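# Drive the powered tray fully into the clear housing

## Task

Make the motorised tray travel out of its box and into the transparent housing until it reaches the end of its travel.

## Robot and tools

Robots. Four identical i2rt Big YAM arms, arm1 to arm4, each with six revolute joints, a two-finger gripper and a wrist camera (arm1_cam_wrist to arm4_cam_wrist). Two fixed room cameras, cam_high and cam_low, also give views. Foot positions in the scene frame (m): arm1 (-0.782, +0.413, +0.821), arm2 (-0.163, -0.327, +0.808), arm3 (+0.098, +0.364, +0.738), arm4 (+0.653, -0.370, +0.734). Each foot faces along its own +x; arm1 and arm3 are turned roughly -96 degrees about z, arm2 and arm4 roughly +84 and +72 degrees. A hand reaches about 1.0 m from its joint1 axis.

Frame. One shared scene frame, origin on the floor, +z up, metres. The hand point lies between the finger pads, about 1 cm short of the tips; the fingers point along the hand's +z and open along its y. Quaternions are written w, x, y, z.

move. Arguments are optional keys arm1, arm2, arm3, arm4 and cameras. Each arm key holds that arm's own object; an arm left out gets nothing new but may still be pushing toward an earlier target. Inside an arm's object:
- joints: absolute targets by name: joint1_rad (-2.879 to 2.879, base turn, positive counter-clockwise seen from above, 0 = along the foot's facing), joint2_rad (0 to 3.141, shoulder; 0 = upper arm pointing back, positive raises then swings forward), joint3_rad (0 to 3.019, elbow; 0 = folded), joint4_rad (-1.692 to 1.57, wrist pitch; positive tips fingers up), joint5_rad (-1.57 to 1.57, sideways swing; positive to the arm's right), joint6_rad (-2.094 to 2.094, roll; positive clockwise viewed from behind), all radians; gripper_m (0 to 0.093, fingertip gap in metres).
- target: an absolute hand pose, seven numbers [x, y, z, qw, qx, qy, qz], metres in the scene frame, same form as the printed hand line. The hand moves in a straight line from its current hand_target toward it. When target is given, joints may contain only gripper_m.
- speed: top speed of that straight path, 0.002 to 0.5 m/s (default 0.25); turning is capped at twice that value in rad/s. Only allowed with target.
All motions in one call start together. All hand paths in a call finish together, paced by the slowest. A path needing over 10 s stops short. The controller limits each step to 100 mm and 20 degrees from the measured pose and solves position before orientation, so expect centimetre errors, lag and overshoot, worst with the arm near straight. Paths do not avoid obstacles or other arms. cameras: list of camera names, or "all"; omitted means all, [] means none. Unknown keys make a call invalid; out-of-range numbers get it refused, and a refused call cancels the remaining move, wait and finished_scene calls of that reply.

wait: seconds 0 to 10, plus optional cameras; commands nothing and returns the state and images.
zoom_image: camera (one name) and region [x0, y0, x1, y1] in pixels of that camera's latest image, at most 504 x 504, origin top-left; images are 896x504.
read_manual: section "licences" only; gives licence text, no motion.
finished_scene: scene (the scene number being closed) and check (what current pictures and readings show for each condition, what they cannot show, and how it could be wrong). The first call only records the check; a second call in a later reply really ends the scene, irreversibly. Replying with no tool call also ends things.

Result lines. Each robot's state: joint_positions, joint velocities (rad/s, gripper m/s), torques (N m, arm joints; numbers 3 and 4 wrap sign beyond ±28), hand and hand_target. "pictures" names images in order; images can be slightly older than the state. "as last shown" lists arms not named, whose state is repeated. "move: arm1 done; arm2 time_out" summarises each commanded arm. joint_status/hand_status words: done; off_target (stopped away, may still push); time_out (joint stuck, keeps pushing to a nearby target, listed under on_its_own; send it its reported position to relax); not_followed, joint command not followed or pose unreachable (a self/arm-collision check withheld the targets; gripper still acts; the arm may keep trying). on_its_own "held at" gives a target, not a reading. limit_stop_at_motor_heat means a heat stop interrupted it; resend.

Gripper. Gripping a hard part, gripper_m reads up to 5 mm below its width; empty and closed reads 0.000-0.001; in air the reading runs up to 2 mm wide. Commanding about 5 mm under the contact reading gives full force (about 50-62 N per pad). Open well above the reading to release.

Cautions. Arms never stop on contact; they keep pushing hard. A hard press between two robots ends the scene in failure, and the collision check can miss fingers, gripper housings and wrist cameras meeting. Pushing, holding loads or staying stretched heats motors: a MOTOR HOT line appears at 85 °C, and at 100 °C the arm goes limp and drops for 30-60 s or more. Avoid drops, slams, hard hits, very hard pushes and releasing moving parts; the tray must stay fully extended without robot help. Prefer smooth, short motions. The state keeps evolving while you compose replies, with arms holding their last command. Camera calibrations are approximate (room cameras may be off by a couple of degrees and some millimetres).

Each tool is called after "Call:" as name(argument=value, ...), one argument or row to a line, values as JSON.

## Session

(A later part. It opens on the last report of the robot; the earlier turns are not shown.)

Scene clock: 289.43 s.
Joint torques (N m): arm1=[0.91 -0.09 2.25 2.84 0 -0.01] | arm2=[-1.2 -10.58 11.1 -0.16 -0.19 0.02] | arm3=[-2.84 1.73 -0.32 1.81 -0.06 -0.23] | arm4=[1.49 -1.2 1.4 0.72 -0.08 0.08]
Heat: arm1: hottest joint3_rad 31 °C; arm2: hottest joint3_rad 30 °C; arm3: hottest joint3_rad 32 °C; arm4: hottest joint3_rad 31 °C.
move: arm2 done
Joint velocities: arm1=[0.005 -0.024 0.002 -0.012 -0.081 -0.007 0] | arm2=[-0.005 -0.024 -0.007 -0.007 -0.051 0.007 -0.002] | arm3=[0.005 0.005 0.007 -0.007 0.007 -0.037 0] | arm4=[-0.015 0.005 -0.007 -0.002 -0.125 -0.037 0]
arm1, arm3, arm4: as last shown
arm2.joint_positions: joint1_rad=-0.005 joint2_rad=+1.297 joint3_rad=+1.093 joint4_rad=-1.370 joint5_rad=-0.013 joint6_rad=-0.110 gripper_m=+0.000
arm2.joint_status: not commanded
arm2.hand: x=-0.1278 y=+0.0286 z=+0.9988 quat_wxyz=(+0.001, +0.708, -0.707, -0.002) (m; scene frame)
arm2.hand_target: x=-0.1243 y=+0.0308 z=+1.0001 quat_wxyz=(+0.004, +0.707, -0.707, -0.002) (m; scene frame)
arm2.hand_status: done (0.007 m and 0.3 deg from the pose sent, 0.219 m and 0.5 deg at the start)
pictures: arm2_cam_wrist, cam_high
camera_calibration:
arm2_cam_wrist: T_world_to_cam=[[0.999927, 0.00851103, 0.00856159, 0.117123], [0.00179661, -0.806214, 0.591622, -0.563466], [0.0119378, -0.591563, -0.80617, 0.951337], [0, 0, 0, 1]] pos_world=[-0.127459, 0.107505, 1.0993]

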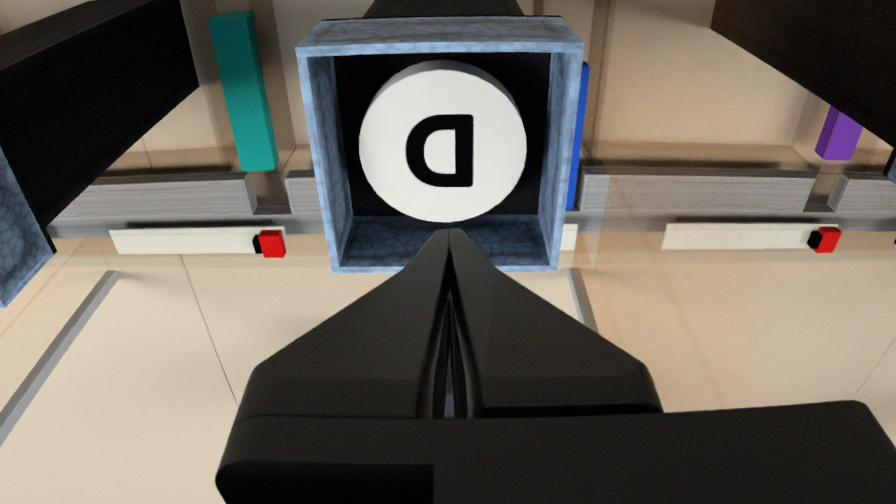

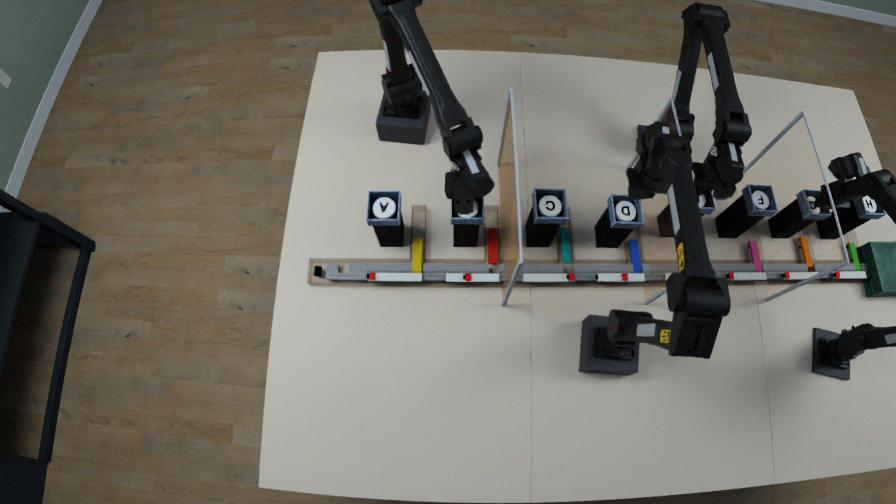

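Call:
move(
  arm2={"target": [-0.123, 0.010, 0.840, 0, 0.7071, -0.7071, 0], "speed": 0.18},
  cameras=["cam_high"],
)

Call:
zoom_image(
  camera="cam_high",
  region=[430, 220, 680, 300],
)

Call:
zoom_image(
  camera="cam_high",
  region=[640, 200, 890, 300],
)

Scene clock: 291.43 s.
Joint torques (N m): arm1=[0.91 -0.09 2.21 2.84 -0.01 -0.02] | arm2=[-1.79 -0.73 2.25 2.73 0.07 -0.01] | arm3=[-2.84 1.67 -0.32 1.83 -0.06 -0.23] | arm4=[1.55 -1.2 1.42 0.73 -0.08 0.08]
Heat: arm1: hottest joint3_rad 31 °C; arm2: hottest joint3_rad 30 °C; arm3: hottest joint3_rad 32 °C; arm4: hottest joint3_rad 31 °C.
move: arm2 off_target
Joint velocities: arm1=[0.015 0.005 -0.007 -0.002 -0.007 -0.022 0] | arm2=[-0.005 -0.015 0.007 -0.012 0.037 -0.007 -0.001] | arm3=[-0.005 -0.005 -0.002 -0.012 0.022 -0.007 -0.001] | arm4=[-0.015 -0.024 -0.002 0.012 -0.037 -0.066 -0.001]
arm1, arm3, arm4: as last shown
arm2.joint_positions: joint1_rad=-0.005 joint2_rad=+1.280 joint3_rad=+0.846 joint4_rad=-0.992 joint5_rad=-0.013 joint6_rad=-0.110 gripper_m=+0.000
arm2.joint_status: not commanded
arm2.hand: x=-0.1268 y=+0.0310 z=+0.9177 quat_wxyz=(-0.057, +0.706, -0.704, -0.048) (m; scene frame)
arm2.hand_target: x=-0.1255 y=-0.0015 z=+0.8522 quat_wxyz=(+0.001, +0.707, -0.707, +0.000) (m; scene frame)
arm2.hand_status: off_target (0.081 m and 8.5 deg from the pose sent, 0.160 m and 0.3 deg at the start)
pictures: cam_high

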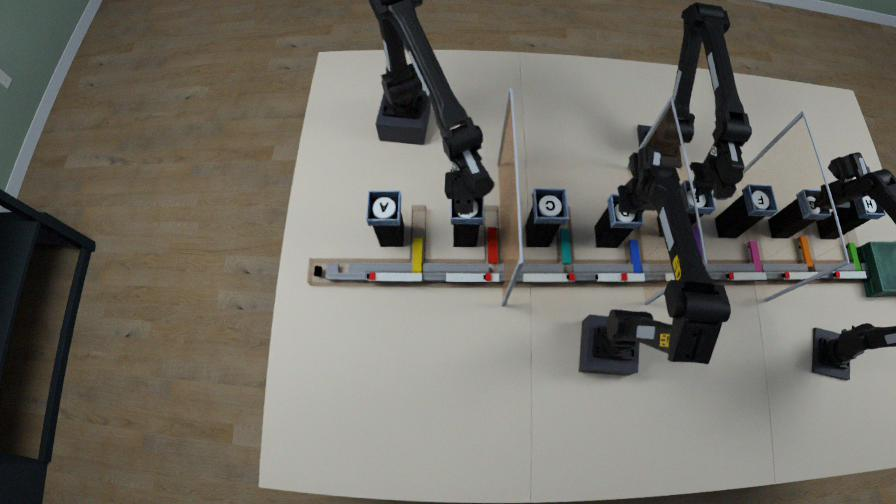

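Scaled by 2.016 from the camera's 896x504 image, which has a finer 1280x720 frame.

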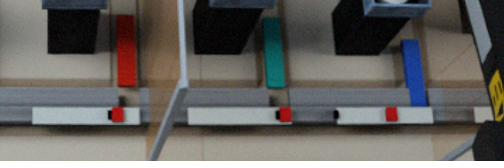

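Scaled by 2.016 from the camera's 896x504 image, which has a finer 1280x720 frame.

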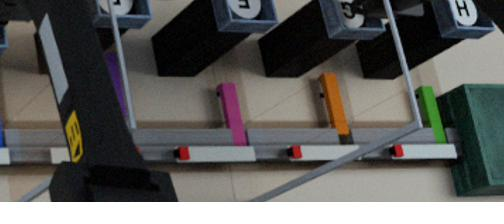

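Call:
wait(
  seconds=3,
  cameras=["cam_high"],
)

Call:
zoom_image(
  camera="cam_high",
  region=[430, 220, 680, 300],
)

Scene clock: 294.57 s.
Joint torques (N m): arm1=[0.97 -0.03 2.26 2.89 -0.02 0] | arm2=[-1.38 -0.85 2.41 2.71 0.06 0.02] | arm3=[-2.9 1.85 -0.36 1.8 -0.07 -0.23] | arm4=[1.55 -1.26 1.4 0.75 -0.08 0.07]
Heat: arm1: hottest joint3_rad 31 °C; arm2: hottest joint3_rad 30 °C; arm3: hottest joint3_rad 31 °C; arm4: hottest joint3_rad 31 °C.
Joint velocities: arm1=[-0.005 0.005 0.002 -0.002 -0.022 -0.037 -0.001] | arm2=[0.005 -0.005 0.002 -0.007 -0.022 0.051 -0.001] | arm3=[-0.005 -0.005 -0.012 -0.007 -0.007 0.037 0] | arm4=[-0.005 -0.015 -0.007 0.002 -0.007 -0.037 0]
arm1.joint_positions: joint1_rad=+0.594 joint2_rad=+1.484 joint3_rad=+1.028 joint4_rad=-0.939 joint5_rad=+0.008 joint6_rad=+0.483 gripper_m=+0.000
arm1.joint_status: not commanded
arm1.hand: x=-0.5784 y=+0.0210 z=+0.9270 quat_wxyz=(-0.086, -0.704, -0.704, +0.028) (m; scene frame)
arm1.hand_target: x=-0.5929 y=+0.0555 z=+0.8451 quat_wxyz=(+0.000, -0.708, -0.706, +0.000) (m; scene frame)
arm1.hand_status: not commanded
arm2.joint_positions: joint1_rad=-0.005 joint2_rad=+1.280 joint3_rad=+0.846 joint4_rad=-0.992 joint5_rad=-0.013 joint6_rad=-0.111 gripper_m=+0.000
arm2.joint_status: not commanded
arm2.hand: x=-0.1268 y=+0.0310 z=+0.9177 quat_wxyz=(-0.057, +0.707, -0.704, -0.048) (m; scene frame)
arm2.hand_target: x=-0.1255 y=-0.0015 z=+0.8522 quat_wxyz=(+0.001, +0.707, -0.707, +0.000) (m; scene frame)
arm2.hand_status: off_target (0.081 m and 8.5 deg from the pose sent, 0.160 m and 0.3 deg at the start)
arm3.joint_positions: joint1_rad=+0.031 joint2_rad=+0.922 joint3_rad=+0.838 joint4_rad=-1.251 joint5_rad=+0.006 joint6_rad=-0.041 gripper_m=+0.000
arm3.joint_status: not commanded
arm3.hand: x=+0.0835 y=+0.0762 z=+0.9364 quat_wxyz=(-0.077, -0.702, -0.704, +0.080) (m; scene frame)
arm3.hand_target: x=+0.0817 y=+0.1142 z=+0.8563 quat_wxyz=(-0.001, -0.707, -0.707, -0.001) (m; scene frame)
arm3.hand_status: not commanded
arm4.joint_positions: joint1_rad=+0.511 joint2_rad=+1.436 joint3_rad=+1.232 joint4_rad=-1.159 joint5_rad=+0.003 joint6_rad=+0.276 gripper_m=+0.000
arm4.joint_status: not commanded
arm4.hand: x=+0.5268 y=+0.0769 z=+0.9265 quat_wxyz=(-0.050, +0.704, -0.704, -0.086) (m; scene frame)
arm4.hand_target: x=+0.5291 y=+0.0460 z=+0.8411 quat_wxyz=(-0.001, +0.708, -0.706, +0.001) (m; scene frame)
arm4.hand_status: not commanded
wait: 3.00 s; at rest by 0.13 s
pictures: cam_high

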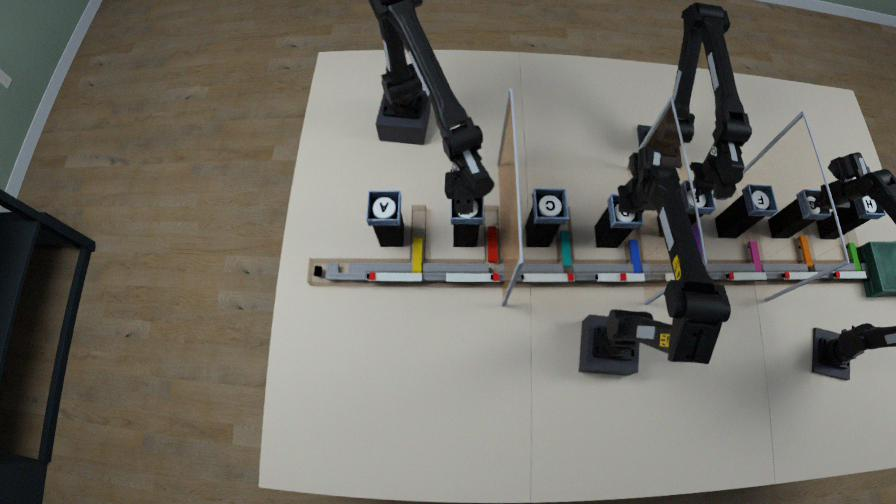

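Scaled by 2.016 from the camera's 896x504 image, which has a finer 1280x720 frame.

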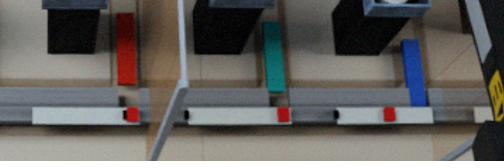

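Call:
move(
  cameras=["cam_high", "cam_low"],
)

Scene clock: 295.50 s.
Joint torques (N m): arm1=[0.97 -0.21 2.19 2.84 0 -0.01] | arm2=[-1.44 -0.79 2.39 2.67 0.06 0] | arm3=[-2.9 1.9 -0.36 1.81 -0.07 -0.23] | arm4=[1.55 -1.2 1.42 0.72 -0.08 0.08]
Heat: arm1: hottest joint3_rad 31 °C; arm2: hottest joint3_rad 30 °C; arm3: hottest joint3_rad 31 °C; arm4: hottest joint3_rad 31 °C.
Joint velocities: arm1=[-0.024 0.005 0.007 0.002 0.022 -0.007 0] | arm2=[-0.005 -0.005 -0.012 0.002 -0.022 0.051 0] | arm3=[-0.005 0.005 -0.007 0.002 -0.066 0.037 0] | arm4=[-0.005 -0.015 0.002 0.017 0.007 -0.037 -0.001]
arm1.joint_positions: joint1_rad=+0.594 joint2_rad=+1.484 joint3_rad=+1.028 joint4_rad=-0.939 joint5_rad=+0.008 joint6_rad=+0.483 gripper_m=+0.000
arm1.joint_status: not commanded
arm1.hand: x=-0.5784 y=+0.0210 z=+0.9270 quat_wxyz=(-0.086, -0.704, -0.704, +0.028) (m; scene frame)
arm1.hand_target: x=-0.5929 y=+0.0555 z=+0.8451 quat_wxyz=(+0.000, -0.708, -0.706, +0.000) (m; scene frame)
arm1.hand_status: not commanded
arm2.joint_positions: joint1_rad=-0.005 joint2_rad=+1.280 joint3_rad=+0.846 joint4_rad=-0.992 joint5_rad=-0.013 joint6_rad=-0.111 gripper_m=+0.000
arm2.joint_status: not commanded
arm2.hand: x=-0.1268 y=+0.0310 z=+0.9177 quat_wxyz=(-0.057, +0.707, -0.704, -0.048) (m; scene frame)
arm2.hand_target: x=-0.1255 y=-0.0015 z=+0.8522 quat_wxyz=(+0.001, +0.707, -0.707, +0.000) (m; scene frame)
arm2.hand_status: off_target (0.081 m and 8.5 deg from the pose sent, 0.160 m and 0.3 deg at the start)
arm3.joint_positions: joint1_rad=+0.031 joint2_rad=+0.922 joint3_rad=+0.838 joint4_rad=-1.251 joint5_rad=+0.006 joint6_rad=-0.041 gripper_m=+0.000
arm3.joint_status: not commanded
arm3.hand: x=+0.0835 y=+0.0762 z=+0.9364 quat_wxyz=(-0.077, -0.702, -0.704, +0.080) (m; scene frame)
arm3.hand_target: x=+0.0817 y=+0.1142 z=+0.8563 quat_wxyz=(-0.001, -0.707, -0.707, -0.001) (m; scene frame)
arm3.hand_status: not commanded
arm4.joint_positions: joint1_rad=+0.511 joint2_rad=+1.436 joint3_rad=+1.232 joint4_rad=-1.159 joint5_rad=+0.003 joint6_rad=+0.276 gripper_m=+0.000
arm4.joint_status: not commanded
arm4.hand: x=+0.5268 y=+0.0769 z=+0.9265 quat_wxyz=(-0.050, +0.704, -0.704, -0.086) (m; scene frame)
arm4.hand_target: x=+0.5291 y=+0.0460 z=+0.8411 quat_wxyz=(-0.001, +0.708, -0.706, +0.001) (m; scene frame)
arm4.hand_status: not commanded
pictures: cam_high, cam_low

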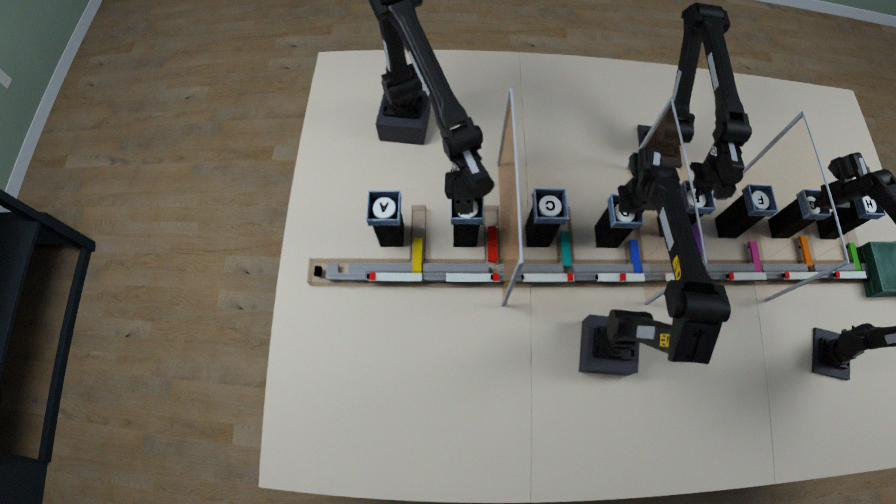

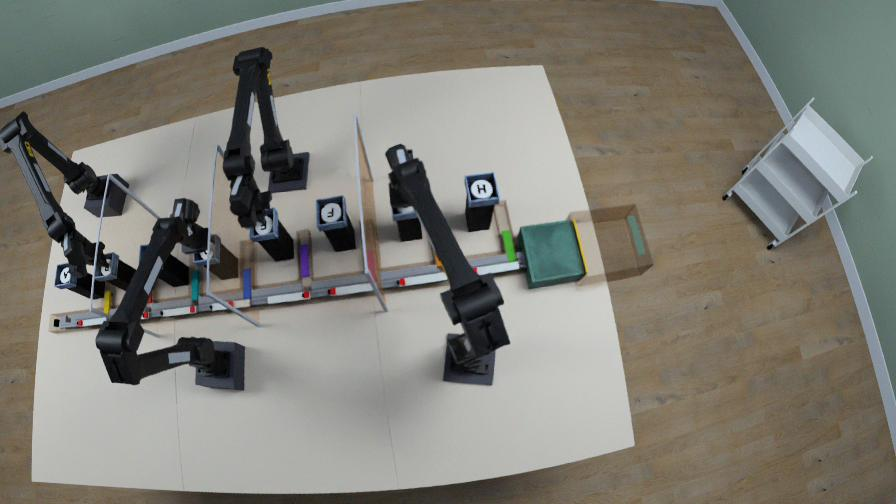

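Call:
zoom_image(
  camera="cam_high",
  region=[430, 220, 680, 300],
)

Call:
zoom_image(
  camera="cam_high",
  region=[640, 200, 890, 300],
)

Scaled by 2.016 from the camera's 896x504 image, which has a finer 1280x720 frame.

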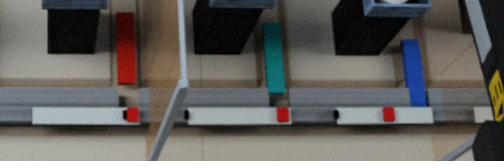

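Scaled by 2.016 from the camera's 896x504 image, which has a finer 1280x720 frame.

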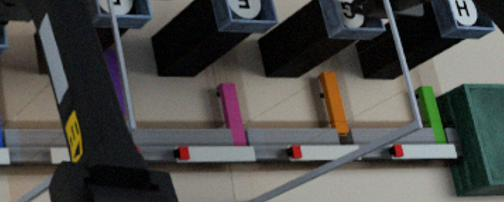

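Call:
wait(
  seconds=3,
  cameras=["cam_high"],
)

Call:
zoom_image(
  camera="cam_high",
  region=[430, 220, 680, 300],
)

Scene clock: 298.73 s.
Joint torques (N m): arm1=[0.97 -0.21 2.24 2.85 0 -0.01] | arm2=[-1.14 -0.85 2.36 2.7 0.03 0.04] | arm3=[-2.73 1.73 -0.34 1.8 -0.07 -0.24] | arm4=[1.49 -1.2 1.42 0.73 -0.08 0.08]
Heat: arm1: hottest joint3_rad 30 °C; arm2: hottest joint3_rad 30 °C; arm3: hottest joint3_rad 31 °C; arm4: hottest joint3_rad 30 °C.
Joint velocities: arm1=[-0.005 -0.005 -0.022 -0.002 -0.095 0.037 0] | arm2=[-0.015 -0.005 -0.002 -0.017 -0.081 -0.037 -0.001] | arm3=[-0.005 0.005 -0.002 0.007 -0.095 -0.007 0.001] | arm4=[-0.005 -0.005 0.012 -0.002 0.007 -0.007 0.001]
arm1.joint_positions: joint1_rad=+0.594 joint2_rad=+1.484 joint3_rad=+1.028 joint4_rad=-0.939 joint5_rad=+0.008 joint6_rad=+0.483 gripper_m=+0.000
arm1.joint_status: not commanded
arm1.hand: x=-0.5784 y=+0.0210 z=+0.9270 quat_wxyz=(-0.086, -0.704, -0.704, +0.028) (m; scene frame)
arm1.hand_target: x=-0.5929 y=+0.0555 z=+0.8451 quat_wxyz=(+0.000, -0.708, -0.706, +0.000) (m; scene frame)
arm1.hand_status: not commanded
arm2.joint_positions: joint1_rad=-0.005 joint2_rad=+1.280 joint3_rad=+0.846 joint4_rad=-0.992 joint5_rad=-0.013 joint6_rad=-0.111 gripper_m=+0.000
arm2.joint_status: not commanded
arm2.hand: x=-0.1268 y=+0.0310 z=+0.9177 quat_wxyz=(-0.057, +0.707, -0.704, -0.048) (m; scene frame)
arm2.hand_target: x=-0.1255 y=-0.0015 z=+0.8522 quat_wxyz=(+0.001, +0.707, -0.707, +0.000) (m; scene frame)
arm2.hand_status: off_target (0.081 m and 8.5 deg from the pose sent, 0.160 m and 0.3 deg at the start)
arm3.joint_positions: joint1_rad=+0.031 joint2_rad=+0.922 joint3_rad=+0.838 joint4_rad=-1.251 joint5_rad=+0.006 joint6_rad=-0.041 gripper_m=+0.000
arm3.joint_status: not commanded
arm3.hand: x=+0.0835 y=+0.0762 z=+0.9364 quat_wxyz=(-0.077, -0.702, -0.704, +0.080) (m; scene frame)
arm3.hand_target: x=+0.0817 y=+0.1142 z=+0.8563 quat_wxyz=(-0.001, -0.707, -0.707, -0.001) (m; scene frame)
arm3.hand_status: not commanded
arm4.joint_positions: joint1_rad=+0.511 joint2_rad=+1.436 joint3_rad=+1.232 joint4_rad=-1.159 joint5_rad=+0.003 joint6_rad=+0.276 gripper_m=+0.000
arm4.joint_status: not commanded
arm4.hand: x=+0.5268 y=+0.0769 z=+0.9265 quat_wxyz=(-0.050, +0.704, -0.704, -0.086) (m; scene frame)
arm4.hand_target: x=+0.5291 y=+0.0460 z=+0.8411 quat_wxyz=(-0.001, +0.708, -0.706, +0.001) (m; scene frame)
arm4.hand_status: not commanded
wait: 3.00 s; at rest by 0.03 s
pictures: cam_high

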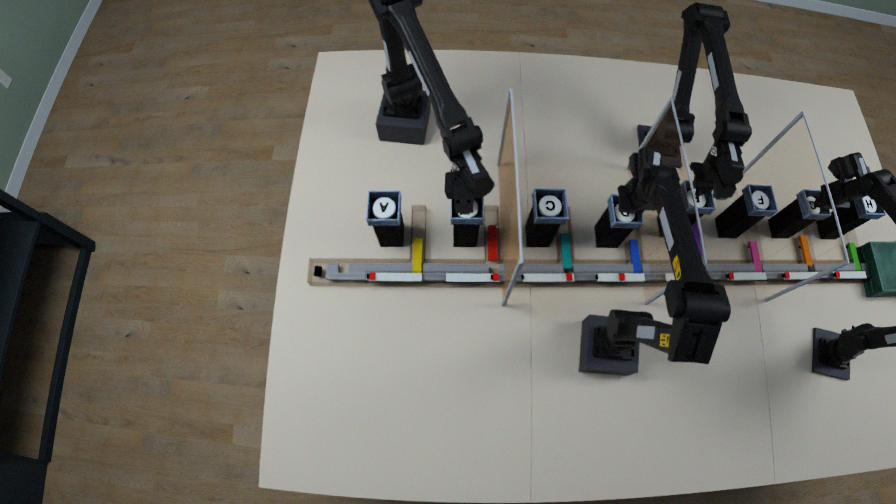

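Scaled by 2.016 from the camera's 896x504 image, which has a finer 1280x720 frame.

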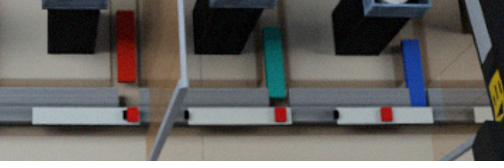

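Call:
zoom_image(
  camera="cam_high",
  region=[590, 220, 670, 290],
)

Call:
wait(
  seconds=3,
  cameras=["cam_high"],
)

Call:
zoom_image(
  camera="cam_high",
  region=[590, 220, 670, 290],
)

Call:
zoom_image(
  camera="cam_high",
  region=[640, 200, 890, 300],
)

Scaled by 6.300 from the camera's 896x504 image, which has a finer 1280x720 frame.

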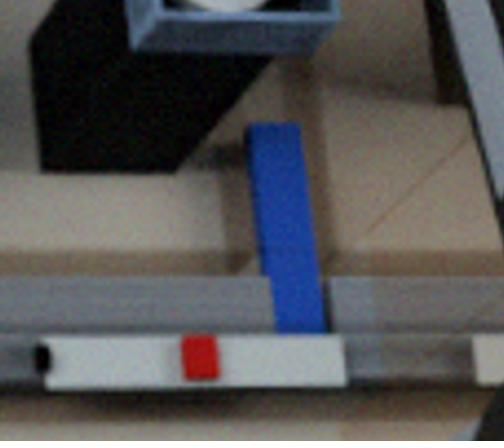

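Scene clock: 301.87 s.
Joint torques (N m): arm1=[0.85 -0.21 2.24 2.86 -0.01 0] | arm2=[-1.38 -1.03 2.28 2.62 0.02 -0.02] | arm3=[-2.78 1.79 -0.36 1.84 -0.06 -0.23] | arm4=[1.49 -1.26 1.4 0.73 -0.08 0.07]
Heat: arm1: hottest joint3_rad 30 °C; arm2: hottest joint3_rad 29 °C; arm3: hottest joint3_rad 31 °C; arm4: hottest joint3_rad 30 °C.
Joint velocities: arm1=[-0.005 -0.015 0.007 -0.002 -0.037 -0.007 0] | arm2=[-0.005 0.005 -0.007 -0.002 -0.066 0.007 -0.001] | arm3=[0.005 -0.015 -0.002 -0.017 -0.022 -0.007 0] | arm4=[-0.005 -0.005 0.002 -0.012 -0.022 0.022 0]
arm1.joint_positions: joint1_rad=+0.594 joint2_rad=+1.484 joint3_rad=+1.028 joint4_rad=-0.939 joint5_rad=+0.008 joint6_rad=+0.483 gripper_m=+0.000
arm1.joint_status: not commanded
arm1.hand: x=-0.5784 y=+0.0210 z=+0.9270 quat_wxyz=(-0.086, -0.704, -0.704, +0.028) (m; scene frame)
arm1.hand_target: x=-0.5929 y=+0.0555 z=+0.8451 quat_wxyz=(+0.000, -0.708, -0.706, +0.000) (m; scene frame)
arm1.hand_status: not commanded
arm2.joint_positions: joint1_rad=-0.005 joint2_rad=+1.280 joint3_rad=+0.846 joint4_rad=-0.992 joint5_rad=-0.013 joint6_rad=-0.111 gripper_m=+0.000
arm2.joint_status: not commanded
arm2.hand: x=-0.1268 y=+0.0310 z=+0.9177 quat_wxyz=(-0.057, +0.707, -0.704, -0.048) (m; scene frame)
arm2.hand_target: x=-0.1255 y=-0.0015 z=+0.8522 quat_wxyz=(+0.001, +0.707, -0.707, +0.000) (m; scene frame)
arm2.hand_status: off_target (0.081 m and 8.5 deg from the pose sent, 0.160 m and 0.3 deg at the start)
arm3.joint_positions: joint1_rad=+0.031 joint2_rad=+0.922 joint3_rad=+0.838 joint4_rad=-1.251 joint5_rad=+0.006 joint6_rad=-0.041 gripper_m=+0.000
arm3.joint_status: not commanded
arm3.hand: x=+0.0835 y=+0.0762 z=+0.9364 quat_wxyz=(-0.077, -0.702, -0.704, +0.080) (m; scene frame)
arm3.hand_target: x=+0.0817 y=+0.1142 z=+0.8563 quat_wxyz=(-0.001, -0.707, -0.707, -0.001) (m; scene frame)
arm3.hand_status: not commanded
arm4.joint_positions: joint1_rad=+0.511 joint2_rad=+1.436 joint3_rad=+1.232 joint4_rad=-1.159 joint5_rad=+0.003 joint6_rad=+0.276 gripper_m=+0.000
arm4.joint_status: not commanded
arm4.hand: x=+0.5268 y=+0.0769 z=+0.9265 quat_wxyz=(-0.050, +0.704, -0.704, -0.086) (m; scene frame)
arm4.hand_target: x=+0.5291 y=+0.0460 z=+0.8411 quat_wxyz=(-0.001, +0.708, -0.706, +0.001) (m; scene frame)
arm4.hand_status: not commanded
wait: 3.00 s; at rest by 0.13 s
pictures: cam_high

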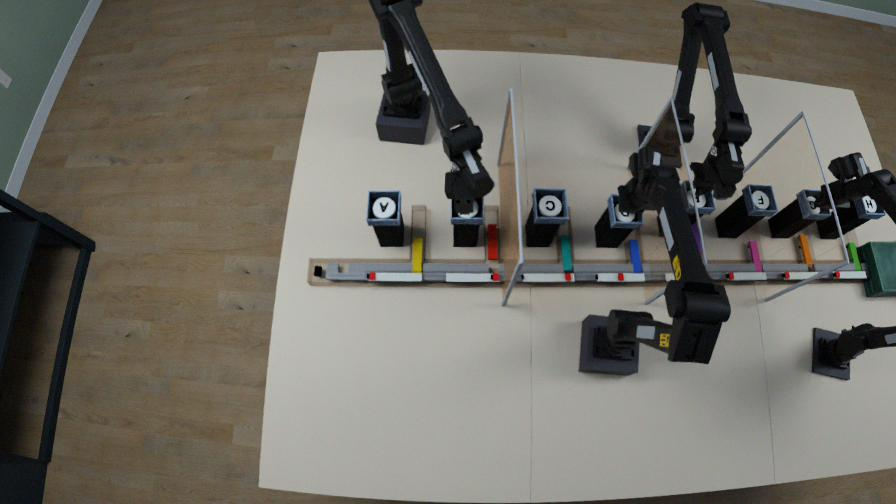

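Scaled by 6.300 from the camera's 896x504 image, which has a finer 1280x720 frame.

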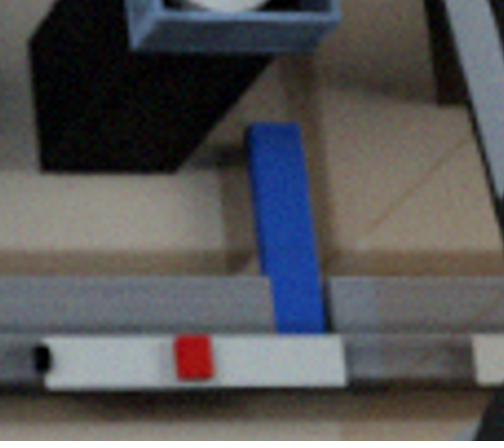

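Scaled by 2.016 from the camera's 896x504 image, which has a finer 1280x720 frame.

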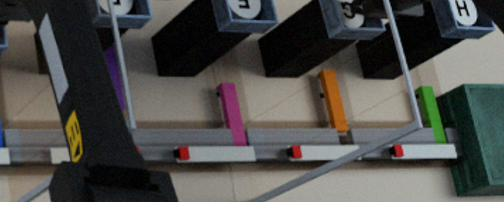

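Call:
zoom_image(
  camera="cam_high",
  region=[770, 220, 850, 290],
)

Call:
wait(
  seconds=3,
  cameras=["cam_high"],
)

Call:
zoom_image(
  camera="cam_high",
  region=[770, 220, 850, 290],
)

Call:
zoom_image(
  camera="cam_high",
  region=[430, 220, 680, 300],
)

Scaled by 6.300 from the camera's 896x504 image, which has a finer 1280x720 frame.

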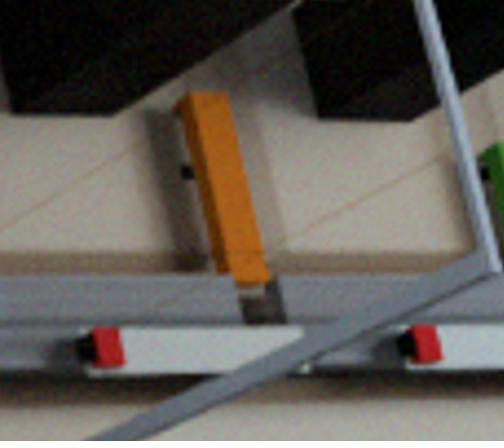

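Scene clock: 305.57 s.
Joint torques (N m): arm1=[0.67 -0.15 2.21 2.88 -0.01 -0.01] | arm2=[-1.26 -0.85 2.29 2.69 0.04 0.02] | arm3=[-2.9 1.67 -0.32 1.78 -0.07 -0.23] | arm4=[1.49 -1.26 1.42 0.73 -0.08 0.08]
Heat: arm1: hottest joint3_rad 30 °C; arm2: hottest joint3_rad 29 °C; arm3: hottest joint3_rad 30 °C; arm4: hottest joint3_rad 30 °C.
Joint velocities: arm1=[0.005 0.005 -0.002 -0.002 -0.081 0.051 0] | arm2=[-0.005 -0.015 -0.007 -0.002 0.007 0.066 0] | arm3=[-0.005 -0.015 0.007 -0.002 -0.051 -0.022 0.001] | arm4=[0.005 -0.005 -0.002 0.017 -0.022 0.007 0.001]
arm1.joint_positions: joint1_rad=+0.594 joint2_rad=+1.484 joint3_rad=+1.028 joint4_rad=-0.939 joint5_rad=+0.008 joint6_rad=+0.483 gripper_m=+0.000
arm1.joint_status: not commanded
arm1.hand: x=-0.5784 y=+0.0210 z=+0.9270 quat_wxyz=(-0.086, -0.704, -0.704, +0.028) (m; scene frame)
arm1.hand_target: x=-0.5929 y=+0.0555 z=+0.8451 quat_wxyz=(+0.000, -0.708, -0.706, +0.000) (m; scene frame)
arm1.hand_status: not commanded
arm2.joint_positions: joint1_rad=-0.005 joint2_rad=+1.280 joint3_rad=+0.846 joint4_rad=-0.992 joint5_rad=-0.013 joint6_rad=-0.111 gripper_m=+0.000
arm2.joint_status: not commanded
arm2.hand: x=-0.1268 y=+0.0310 z=+0.9177 quat_wxyz=(-0.057, +0.707, -0.704, -0.048) (m; scene frame)
arm2.hand_target: x=-0.1255 y=-0.0015 z=+0.8522 quat_wxyz=(+0.001, +0.707, -0.707, +0.000) (m; scene frame)
arm2.hand_status: off_target (0.081 m and 8.5 deg from the pose sent, 0.160 m and 0.3 deg at the start)
arm3.joint_positions: joint1_rad=+0.031 joint2_rad=+0.922 joint3_rad=+0.838 joint4_rad=-1.251 joint5_rad=+0.006 joint6_rad=-0.041 gripper_m=+0.000
arm3.joint_status: not commanded
arm3.hand: x=+0.0835 y=+0.0762 z=+0.9364 quat_wxyz=(-0.077, -0.702, -0.704, +0.080) (m; scene frame)
arm3.hand_target: x=+0.0817 y=+0.1142 z=+0.8563 quat_wxyz=(-0.001, -0.707, -0.707, -0.001) (m; scene frame)
arm3.hand_status: not commanded
arm4.joint_positions: joint1_rad=+0.511 joint2_rad=+1.436 joint3_rad=+1.232 joint4_rad=-1.159 joint5_rad=+0.003 joint6_rad=+0.276 gripper_m=+0.000
arm4.joint_status: not commanded
arm4.hand: x=+0.5268 y=+0.0769 z=+0.9265 quat_wxyz=(-0.050, +0.704, -0.704, -0.086) (m; scene frame)
arm4.hand_target: x=+0.5291 y=+0.0460 z=+0.8411 quat_wxyz=(-0.001, +0.708, -0.706, +0.001) (m; scene frame)
arm4.hand_status: not commanded
wait: 3.00 s; at rest from the start
pictures: cam_high

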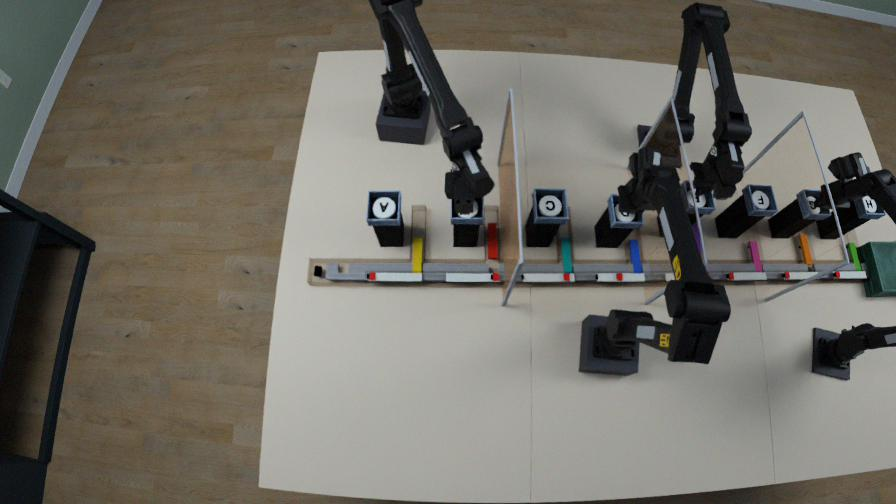

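Scaled by 6.300 from the camera's 896x504 image, which has a finer 1280x720 frame.

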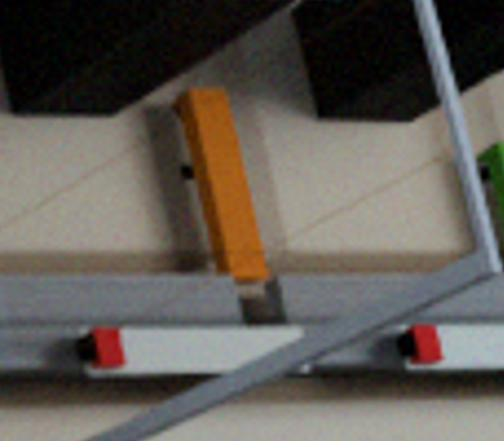

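Scaled by 2.016 from the camera's 896x504 image, which has a finer 1280x720 frame.

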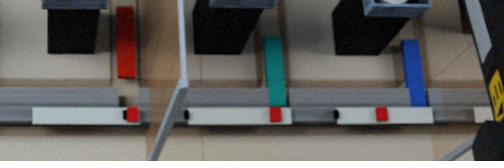

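Call:
wait(
  seconds=10,
  cameras=["cam_high", "arm2_cam_wrist"],
)

Call:
zoom_image(
  camera="cam_high",
  region=[430, 190, 680, 300],
)

Call:
zoom_image(
  camera="cam_high",
  region=[640, 190, 890, 300],
)

Scene clock: 316.37 s.
Joint torques (N m): arm1=[0.97 -0.03 2.21 2.85 -0.01 0] | arm2=[-1.9 -0.56 2.36 2.63 0.06 0.02] | arm3=[-2.78 1.73 -0.35 1.81 -0.07 -0.24] | arm4=[1.55 -1.2 1.42 0.72 -0.08 0.08]
Heat: arm1: hottest joint3_rad 29 °C; arm2: hottest joint3_rad 29 °C; arm3: hottest joint3_rad 29 °C; arm4: hottest joint3_rad 29 °C.
Joint velocities: arm1=[-0.005 0.005 0.002 0.002 -0.022 -0.037 0] | arm2=[-0.005 -0.024 -0.012 0.012 0.022 0.007 0] | arm3=[-0.005 -0.015 -0.002 -0.002 0.037 0.051 0] | arm4=[-0.005 -0.015 0.012 -0.002 0.022 -0.007 0]
arm1.joint_positions: joint1_rad=+0.594 joint2_rad=+1.484 joint3_rad=+1.028 joint4_rad=-0.939 joint5_rad=+0.008 joint6_rad=+0.483 gripper_m=+0.000
arm1.joint_status: not commanded
arm1.hand: x=-0.5784 y=+0.0210 z=+0.9270 quat_wxyz=(-0.086, -0.704, -0.704, +0.028) (m; scene frame)
arm1.hand_target: x=-0.5929 y=+0.0555 z=+0.8451 quat_wxyz=(+0.000, -0.708, -0.706, +0.000) (m; scene frame)
arm1.hand_status: not commanded
arm2.joint_positions: joint1_rad=-0.005 joint2_rad=+1.280 joint3_rad=+0.846 joint4_rad=-0.992 joint5_rad=-0.013 joint6_rad=-0.111 gripper_m=+0.000
arm2.joint_status: not commanded
arm2.hand: x=-0.1268 y=+0.0310 z=+0.9177 quat_wxyz=(-0.057, +0.707, -0.704, -0.048) (m; scene frame)
arm2.hand_target: x=-0.1255 y=-0.0015 z=+0.8522 quat_wxyz=(+0.001, +0.707, -0.707, +0.000) (m; scene frame)
arm2.hand_status: off_target (0.081 m and 8.5 deg from the pose sent, 0.160 m and 0.3 deg at the start)
arm3.joint_positions: joint1_rad=+0.031 joint2_rad=+0.922 joint3_rad=+0.838 joint4_rad=-1.251 joint5_rad=+0.006 joint6_rad=-0.041 gripper_m=+0.000
arm3.joint_status: not commanded
arm3.hand: x=+0.0835 y=+0.0762 z=+0.9364 quat_wxyz=(-0.077, -0.702, -0.704, +0.080) (m; scene frame)
arm3.hand_target: x=+0.0817 y=+0.1142 z=+0.8563 quat_wxyz=(-0.001, -0.707, -0.707, -0.001) (m; scene frame)
arm3.hand_status: not commanded
arm4.joint_positions: joint1_rad=+0.511 joint2_rad=+1.436 joint3_rad=+1.232 joint4_rad=-1.159 joint5_rad=+0.003 joint6_rad=+0.276 gripper_m=+0.000
arm4.joint_status: not commanded
arm4.hand: x=+0.5268 y=+0.0769 z=+0.9265 quat_wxyz=(-0.050, +0.704, -0.704, -0.086) (m; scene frame)
arm4.hand_target: x=+0.5291 y=+0.0460 z=+0.8411 quat_wxyz=(-0.001, +0.708, -0.706, +0.001) (m; scene frame)
arm4.hand_status: not commanded
wait: 10.00 s; at rest from the start
pictures: arm2_cam_wrist, cam_high
camera_calibration:
arm2_cam_wrist: T_world_to_cam=[[0.999626, 0.00841824, 0.026024, 0.100755], [-0.00469102, -0.884594, 0.466339, -0.397002], [0.0269464, -0.466286, -0.884223, 0.956976], [0, 0, 0, 1]] pos_world=[-0.128366, 0.0941914, 1.0287]

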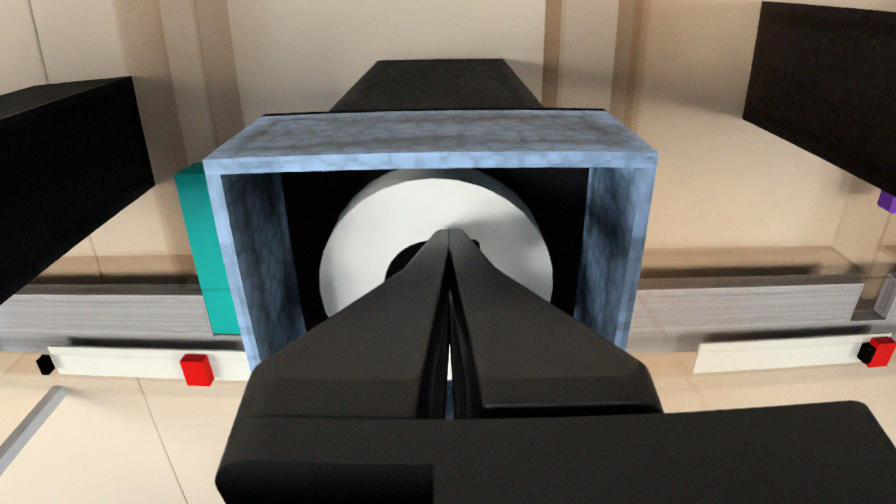

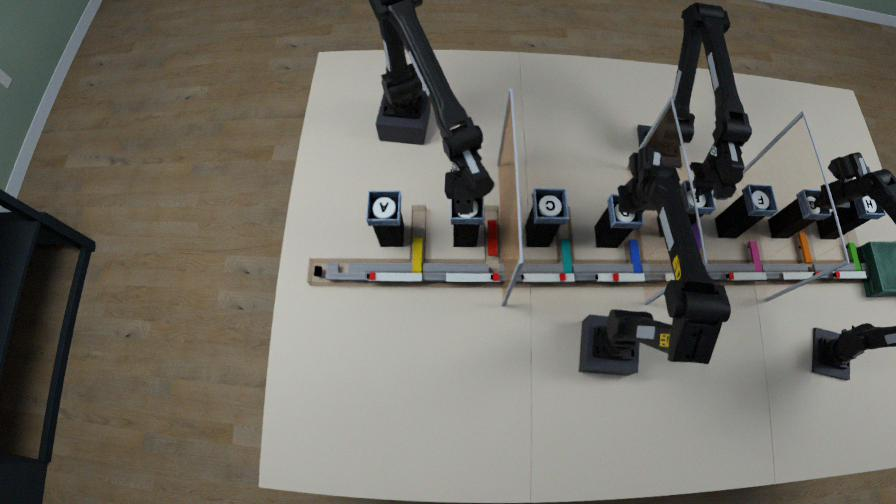

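Scaled by 2.016 from the camera's 896x504 image, which has a finer 1280x720 frame.

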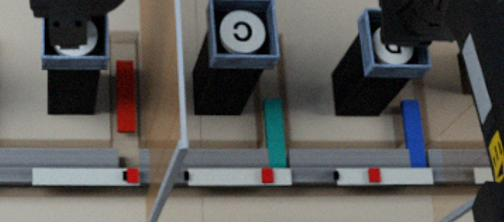

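Scaled by 2.016 from the camera's 896x504 image, which has a finer 1280x720 frame.

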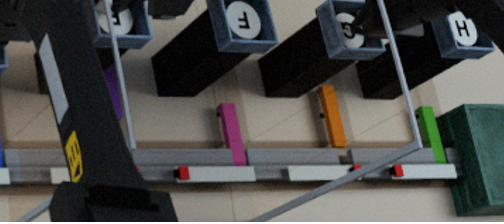

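Call:
wait(
  seconds=10,
  cameras=[],
)

Call:
wait(
  seconds=10,
  cameras=["cam_high", "cam_low"],
)

Call:
zoom_image(
  camera="cam_high",
  region=[430, 190, 680, 300],
)

Call:
zoom_image(
  camera="cam_high",
  region=[640, 190, 890, 300],
)

Call:
zoom_image(
  camera="cam_low",
  region=[240, 180, 440, 320],
)

Scene clock: 326.60 s.
Joint torques (N m): arm1=[0.91 -0.03 2.21 2.85 0 -0.01] | arm2=[-2.02 -0.62 2.32 2.62 0.05 0.01] | arm3=[-2.84 1.9 -0.35 1.83 -0.06 -0.23] | arm4=[1.55 -1.26 1.42 0.72 -0.08 0.08]
Heat: arm1: hottest joint3_rad 29 °C; arm2: hottest joint3_rad 28 °C; arm3: hottest joint3_rad 29 °C; arm4: hottest joint3_rad 29 °C.
Joint velocities: arm1=[-0.015 -0.005 -0.007 -0.007 -0.066 -0.022 0] | arm2=[-0.015 0.005 -0.007 -0.007 -0.037 -0.022 0] | arm3=[-0.015 -0.005 0.002 0.012 0.007 0.022 0] | arm4=[-0.005 -0.015 0.012 -0.002 0.037 0.037 0]
arm1.joint_positions: joint1_rad=+0.594 joint2_rad=+1.484 joint3_rad=+1.028 joint4_rad=-0.939 joint5_rad=+0.008 joint6_rad=+0.483 gripper_m=+0.000
arm1.joint_status: not commanded
arm1.hand: x=-0.5784 y=+0.0210 z=+0.9270 quat_wxyz=(-0.086, -0.704, -0.704, +0.028) (m; scene frame)
arm1.hand_target: x=-0.5929 y=+0.0555 z=+0.8451 quat_wxyz=(+0.000, -0.708, -0.706, +0.000) (m; scene frame)
arm1.hand_status: not commanded
arm2.joint_positions: joint1_rad=-0.005 joint2_rad=+1.280 joint3_rad=+0.846 joint4_rad=-0.992 joint5_rad=-0.013 joint6_rad=-0.111 gripper_m=+0.000
arm2.joint_status: not commanded
arm2.hand: x=-0.1268 y=+0.0310 z=+0.9177 quat_wxyz=(-0.057, +0.707, -0.704, -0.048) (m; scene frame)
arm2.hand_target: x=-0.1255 y=-0.0015 z=+0.8522 quat_wxyz=(+0.001, +0.707, -0.707, +0.000) (m; scene frame)
arm2.hand_status: off_target (0.081 m and 8.5 deg from the pose sent, 0.160 m and 0.3 deg at the start)
arm3.joint_positions: joint1_rad=+0.031 joint2_rad=+0.922 joint3_rad=+0.838 joint4_rad=-1.251 joint5_rad=+0.006 joint6_rad=-0.041 gripper_m=+0.000
arm3.joint_status: not commanded
arm3.hand: x=+0.0835 y=+0.0762 z=+0.9364 quat_wxyz=(-0.077, -0.702, -0.704, +0.080) (m; scene frame)
arm3.hand_target: x=+0.0817 y=+0.1142 z=+0.8563 quat_wxyz=(-0.001, -0.707, -0.707, -0.001) (m; scene frame)
arm3.hand_status: not commanded
arm4.joint_positions: joint1_rad=+0.511 joint2_rad=+1.436 joint3_rad=+1.232 joint4_rad=-1.159 joint5_rad=+0.003 joint6_rad=+0.276 gripper_m=+0.000
arm4.joint_status: not commanded
arm4.hand: x=+0.5268 y=+0.0769 z=+0.9265 quat_wxyz=(-0.050, +0.704, -0.704, -0.086) (m; scene frame)
arm4.hand_target: x=+0.5291 y=+0.0460 z=+0.8411 quat_wxyz=(-0.001, +0.708, -0.706, +0.001) (m; scene frame)
arm4.hand_status: not commanded
wait: 10.00 s; at rest by 0.03 s
pictures: none
No camera images: "cameras" was empty.

Scene clock: 336.60 s.
Joint torques (N m): arm1=[0.85 -0.09 2.24 2.85 0 -0.01] | arm2=[-1.08 -0.62 2.33 2.7 0.05 0.01] | arm3=[-2.96 1.85 -0.34 1.8 -0.06 -0.23] | arm4=[1.55 -1.2 1.4 0.72 -0.08 0.07]
Heat: arm1: hottest joint3_rad 29 °C; arm2: hottest joint3_rad 28 °C; arm3: hottest joint2_rad 28 °C; arm4: hottest joint3_rad 28 °C.
Joint velocities: arm1=[-0.015 -0.015 -0.002 -0.007 0.051 0.066 0] | arm2=[-0.005 -0.005 -0.007 0.017 0.095 -0.007 0] | arm3=[0.005 -0.005 -0.012 0.002 0.007 0.007 0.001] | arm4=[-0.015 0.005 -0.012 -0.002 0.095 -0.022 -0.002]
arm1.joint_positions: joint1_rad=+0.594 joint2_rad=+1.484 joint3_rad=+1.028 joint4_rad=-0.939 joint5_rad=+0.008 joint6_rad=+0.483 gripper_m=+0.000
arm1.joint_status: not commanded
arm1.hand: x=-0.5784 y=+0.0210 z=+0.9270 quat_wxyz=(-0.086, -0.704, -0.704, +0.028) (m; scene frame)
arm1.hand_target: x=-0.5929 y=+0.0555 z=+0.8451 quat_wxyz=(+0.000, -0.708, -0.706, +0.000) (m; scene frame)
arm1.hand_status: not commanded
arm2.joint_positions: joint1_rad=-0.005 joint2_rad=+1.280 joint3_rad=+0.846 joint4_rad=-0.992 joint5_rad=-0.013 joint6_rad=-0.111 gripper_m=+0.000
arm2.joint_status: not commanded
arm2.hand: x=-0.1268 y=+0.0310 z=+0.9177 quat_wxyz=(-0.057, +0.707, -0.704, -0.048) (m; scene frame)
arm2.hand_target: x=-0.1255 y=-0.0015 z=+0.8522 quat_wxyz=(+0.001, +0.707, -0.707, +0.000) (m; scene frame)
arm2.hand_status: off_target (0.081 m and 8.5 deg from the pose sent, 0.160 m and 0.3 deg at the start)
arm3.joint_positions: joint1_rad=+0.031 joint2_rad=+0.922 joint3_rad=+0.838 joint4_rad=-1.251 joint5_rad=+0.006 joint6_rad=-0.042 gripper_m=+0.000
arm3.joint_status: not commanded
arm3.hand: x=+0.0835 y=+0.0762 z=+0.9364 quat_wxyz=(-0.077, -0.702, -0.704, +0.080) (m; scene frame)
arm3.hand_target: x=+0.0817 y=+0.1142 z=+0.8563 quat_wxyz=(-0.001, -0.707, -0.707, -0.001) (m; scene frame)
arm3.hand_status: not commanded
arm4.joint_positions: joint1_rad=+0.511 joint2_rad=+1.436 joint3_rad=+1.232 joint4_rad=-1.159 joint5_rad=+0.003 joint6_rad=+0.276 gripper_m=+0.000
arm4.joint_status: not commanded
arm4.hand: x=+0.5268 y=+0.0769 z=+0.9265 quat_wxyz=(-0.050, +0.704, -0.704, -0.086) (m; scene frame)
arm4.hand_target: x=+0.5291 y=+0.0460 z=+0.8411 quat_wxyz=(-0.001, +0.708, -0.706, +0.001) (m; scene frame)
arm4.hand_status: not commanded
wait: 10.00 s; at rest by 0.27 s
pictures: cam_high, cam_low

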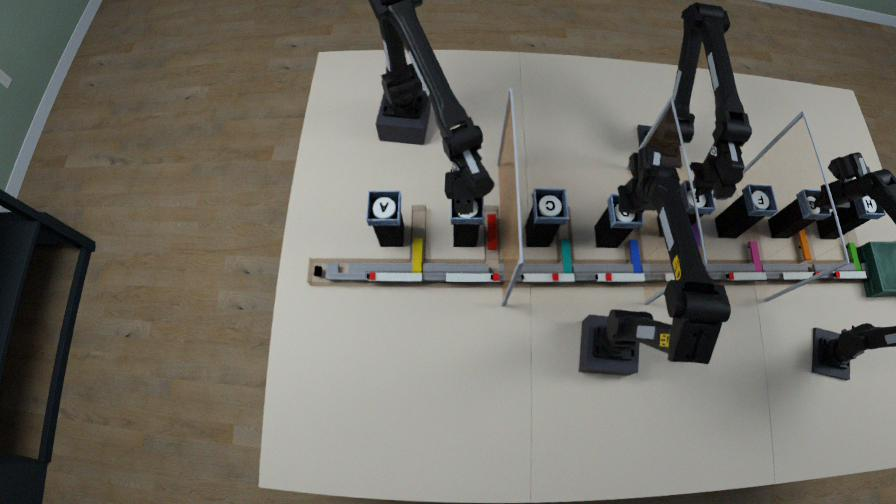

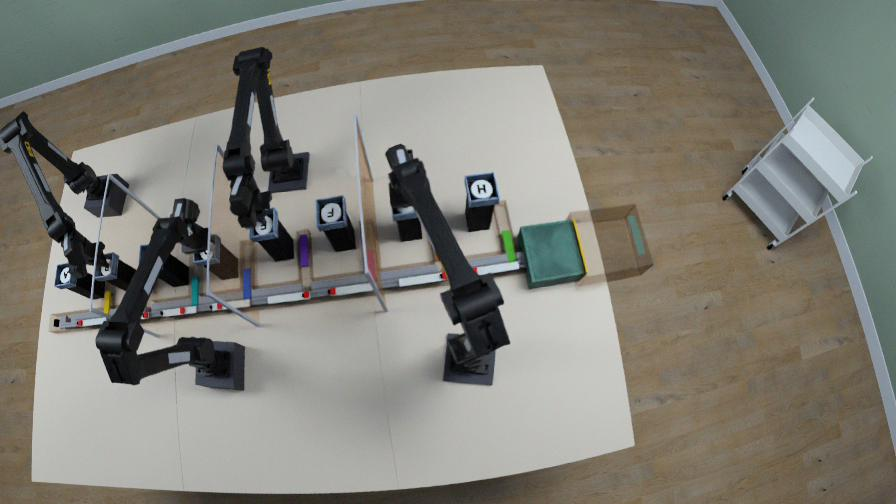

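Scaled by 2.016 from the camera's 896x504 image, which has a finer 1280x720 frame.

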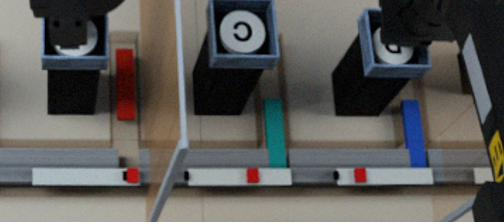

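Scaled by 2.016 from the camera's 896x504 image, which has a finer 1280x720 frame.

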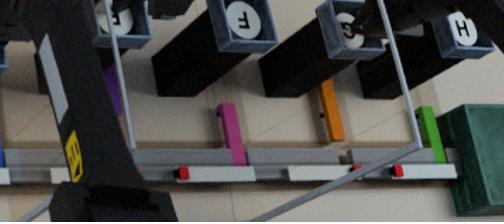

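Scaled by 2.520 from the camera's 896x504 image, which has a finer 1280x720 frame.

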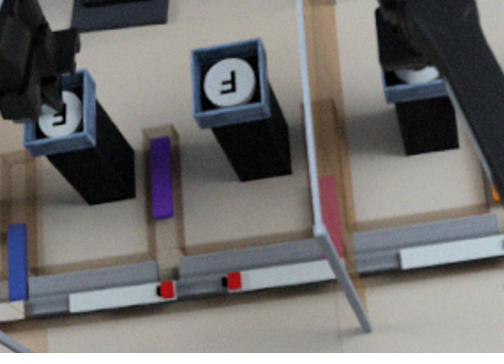

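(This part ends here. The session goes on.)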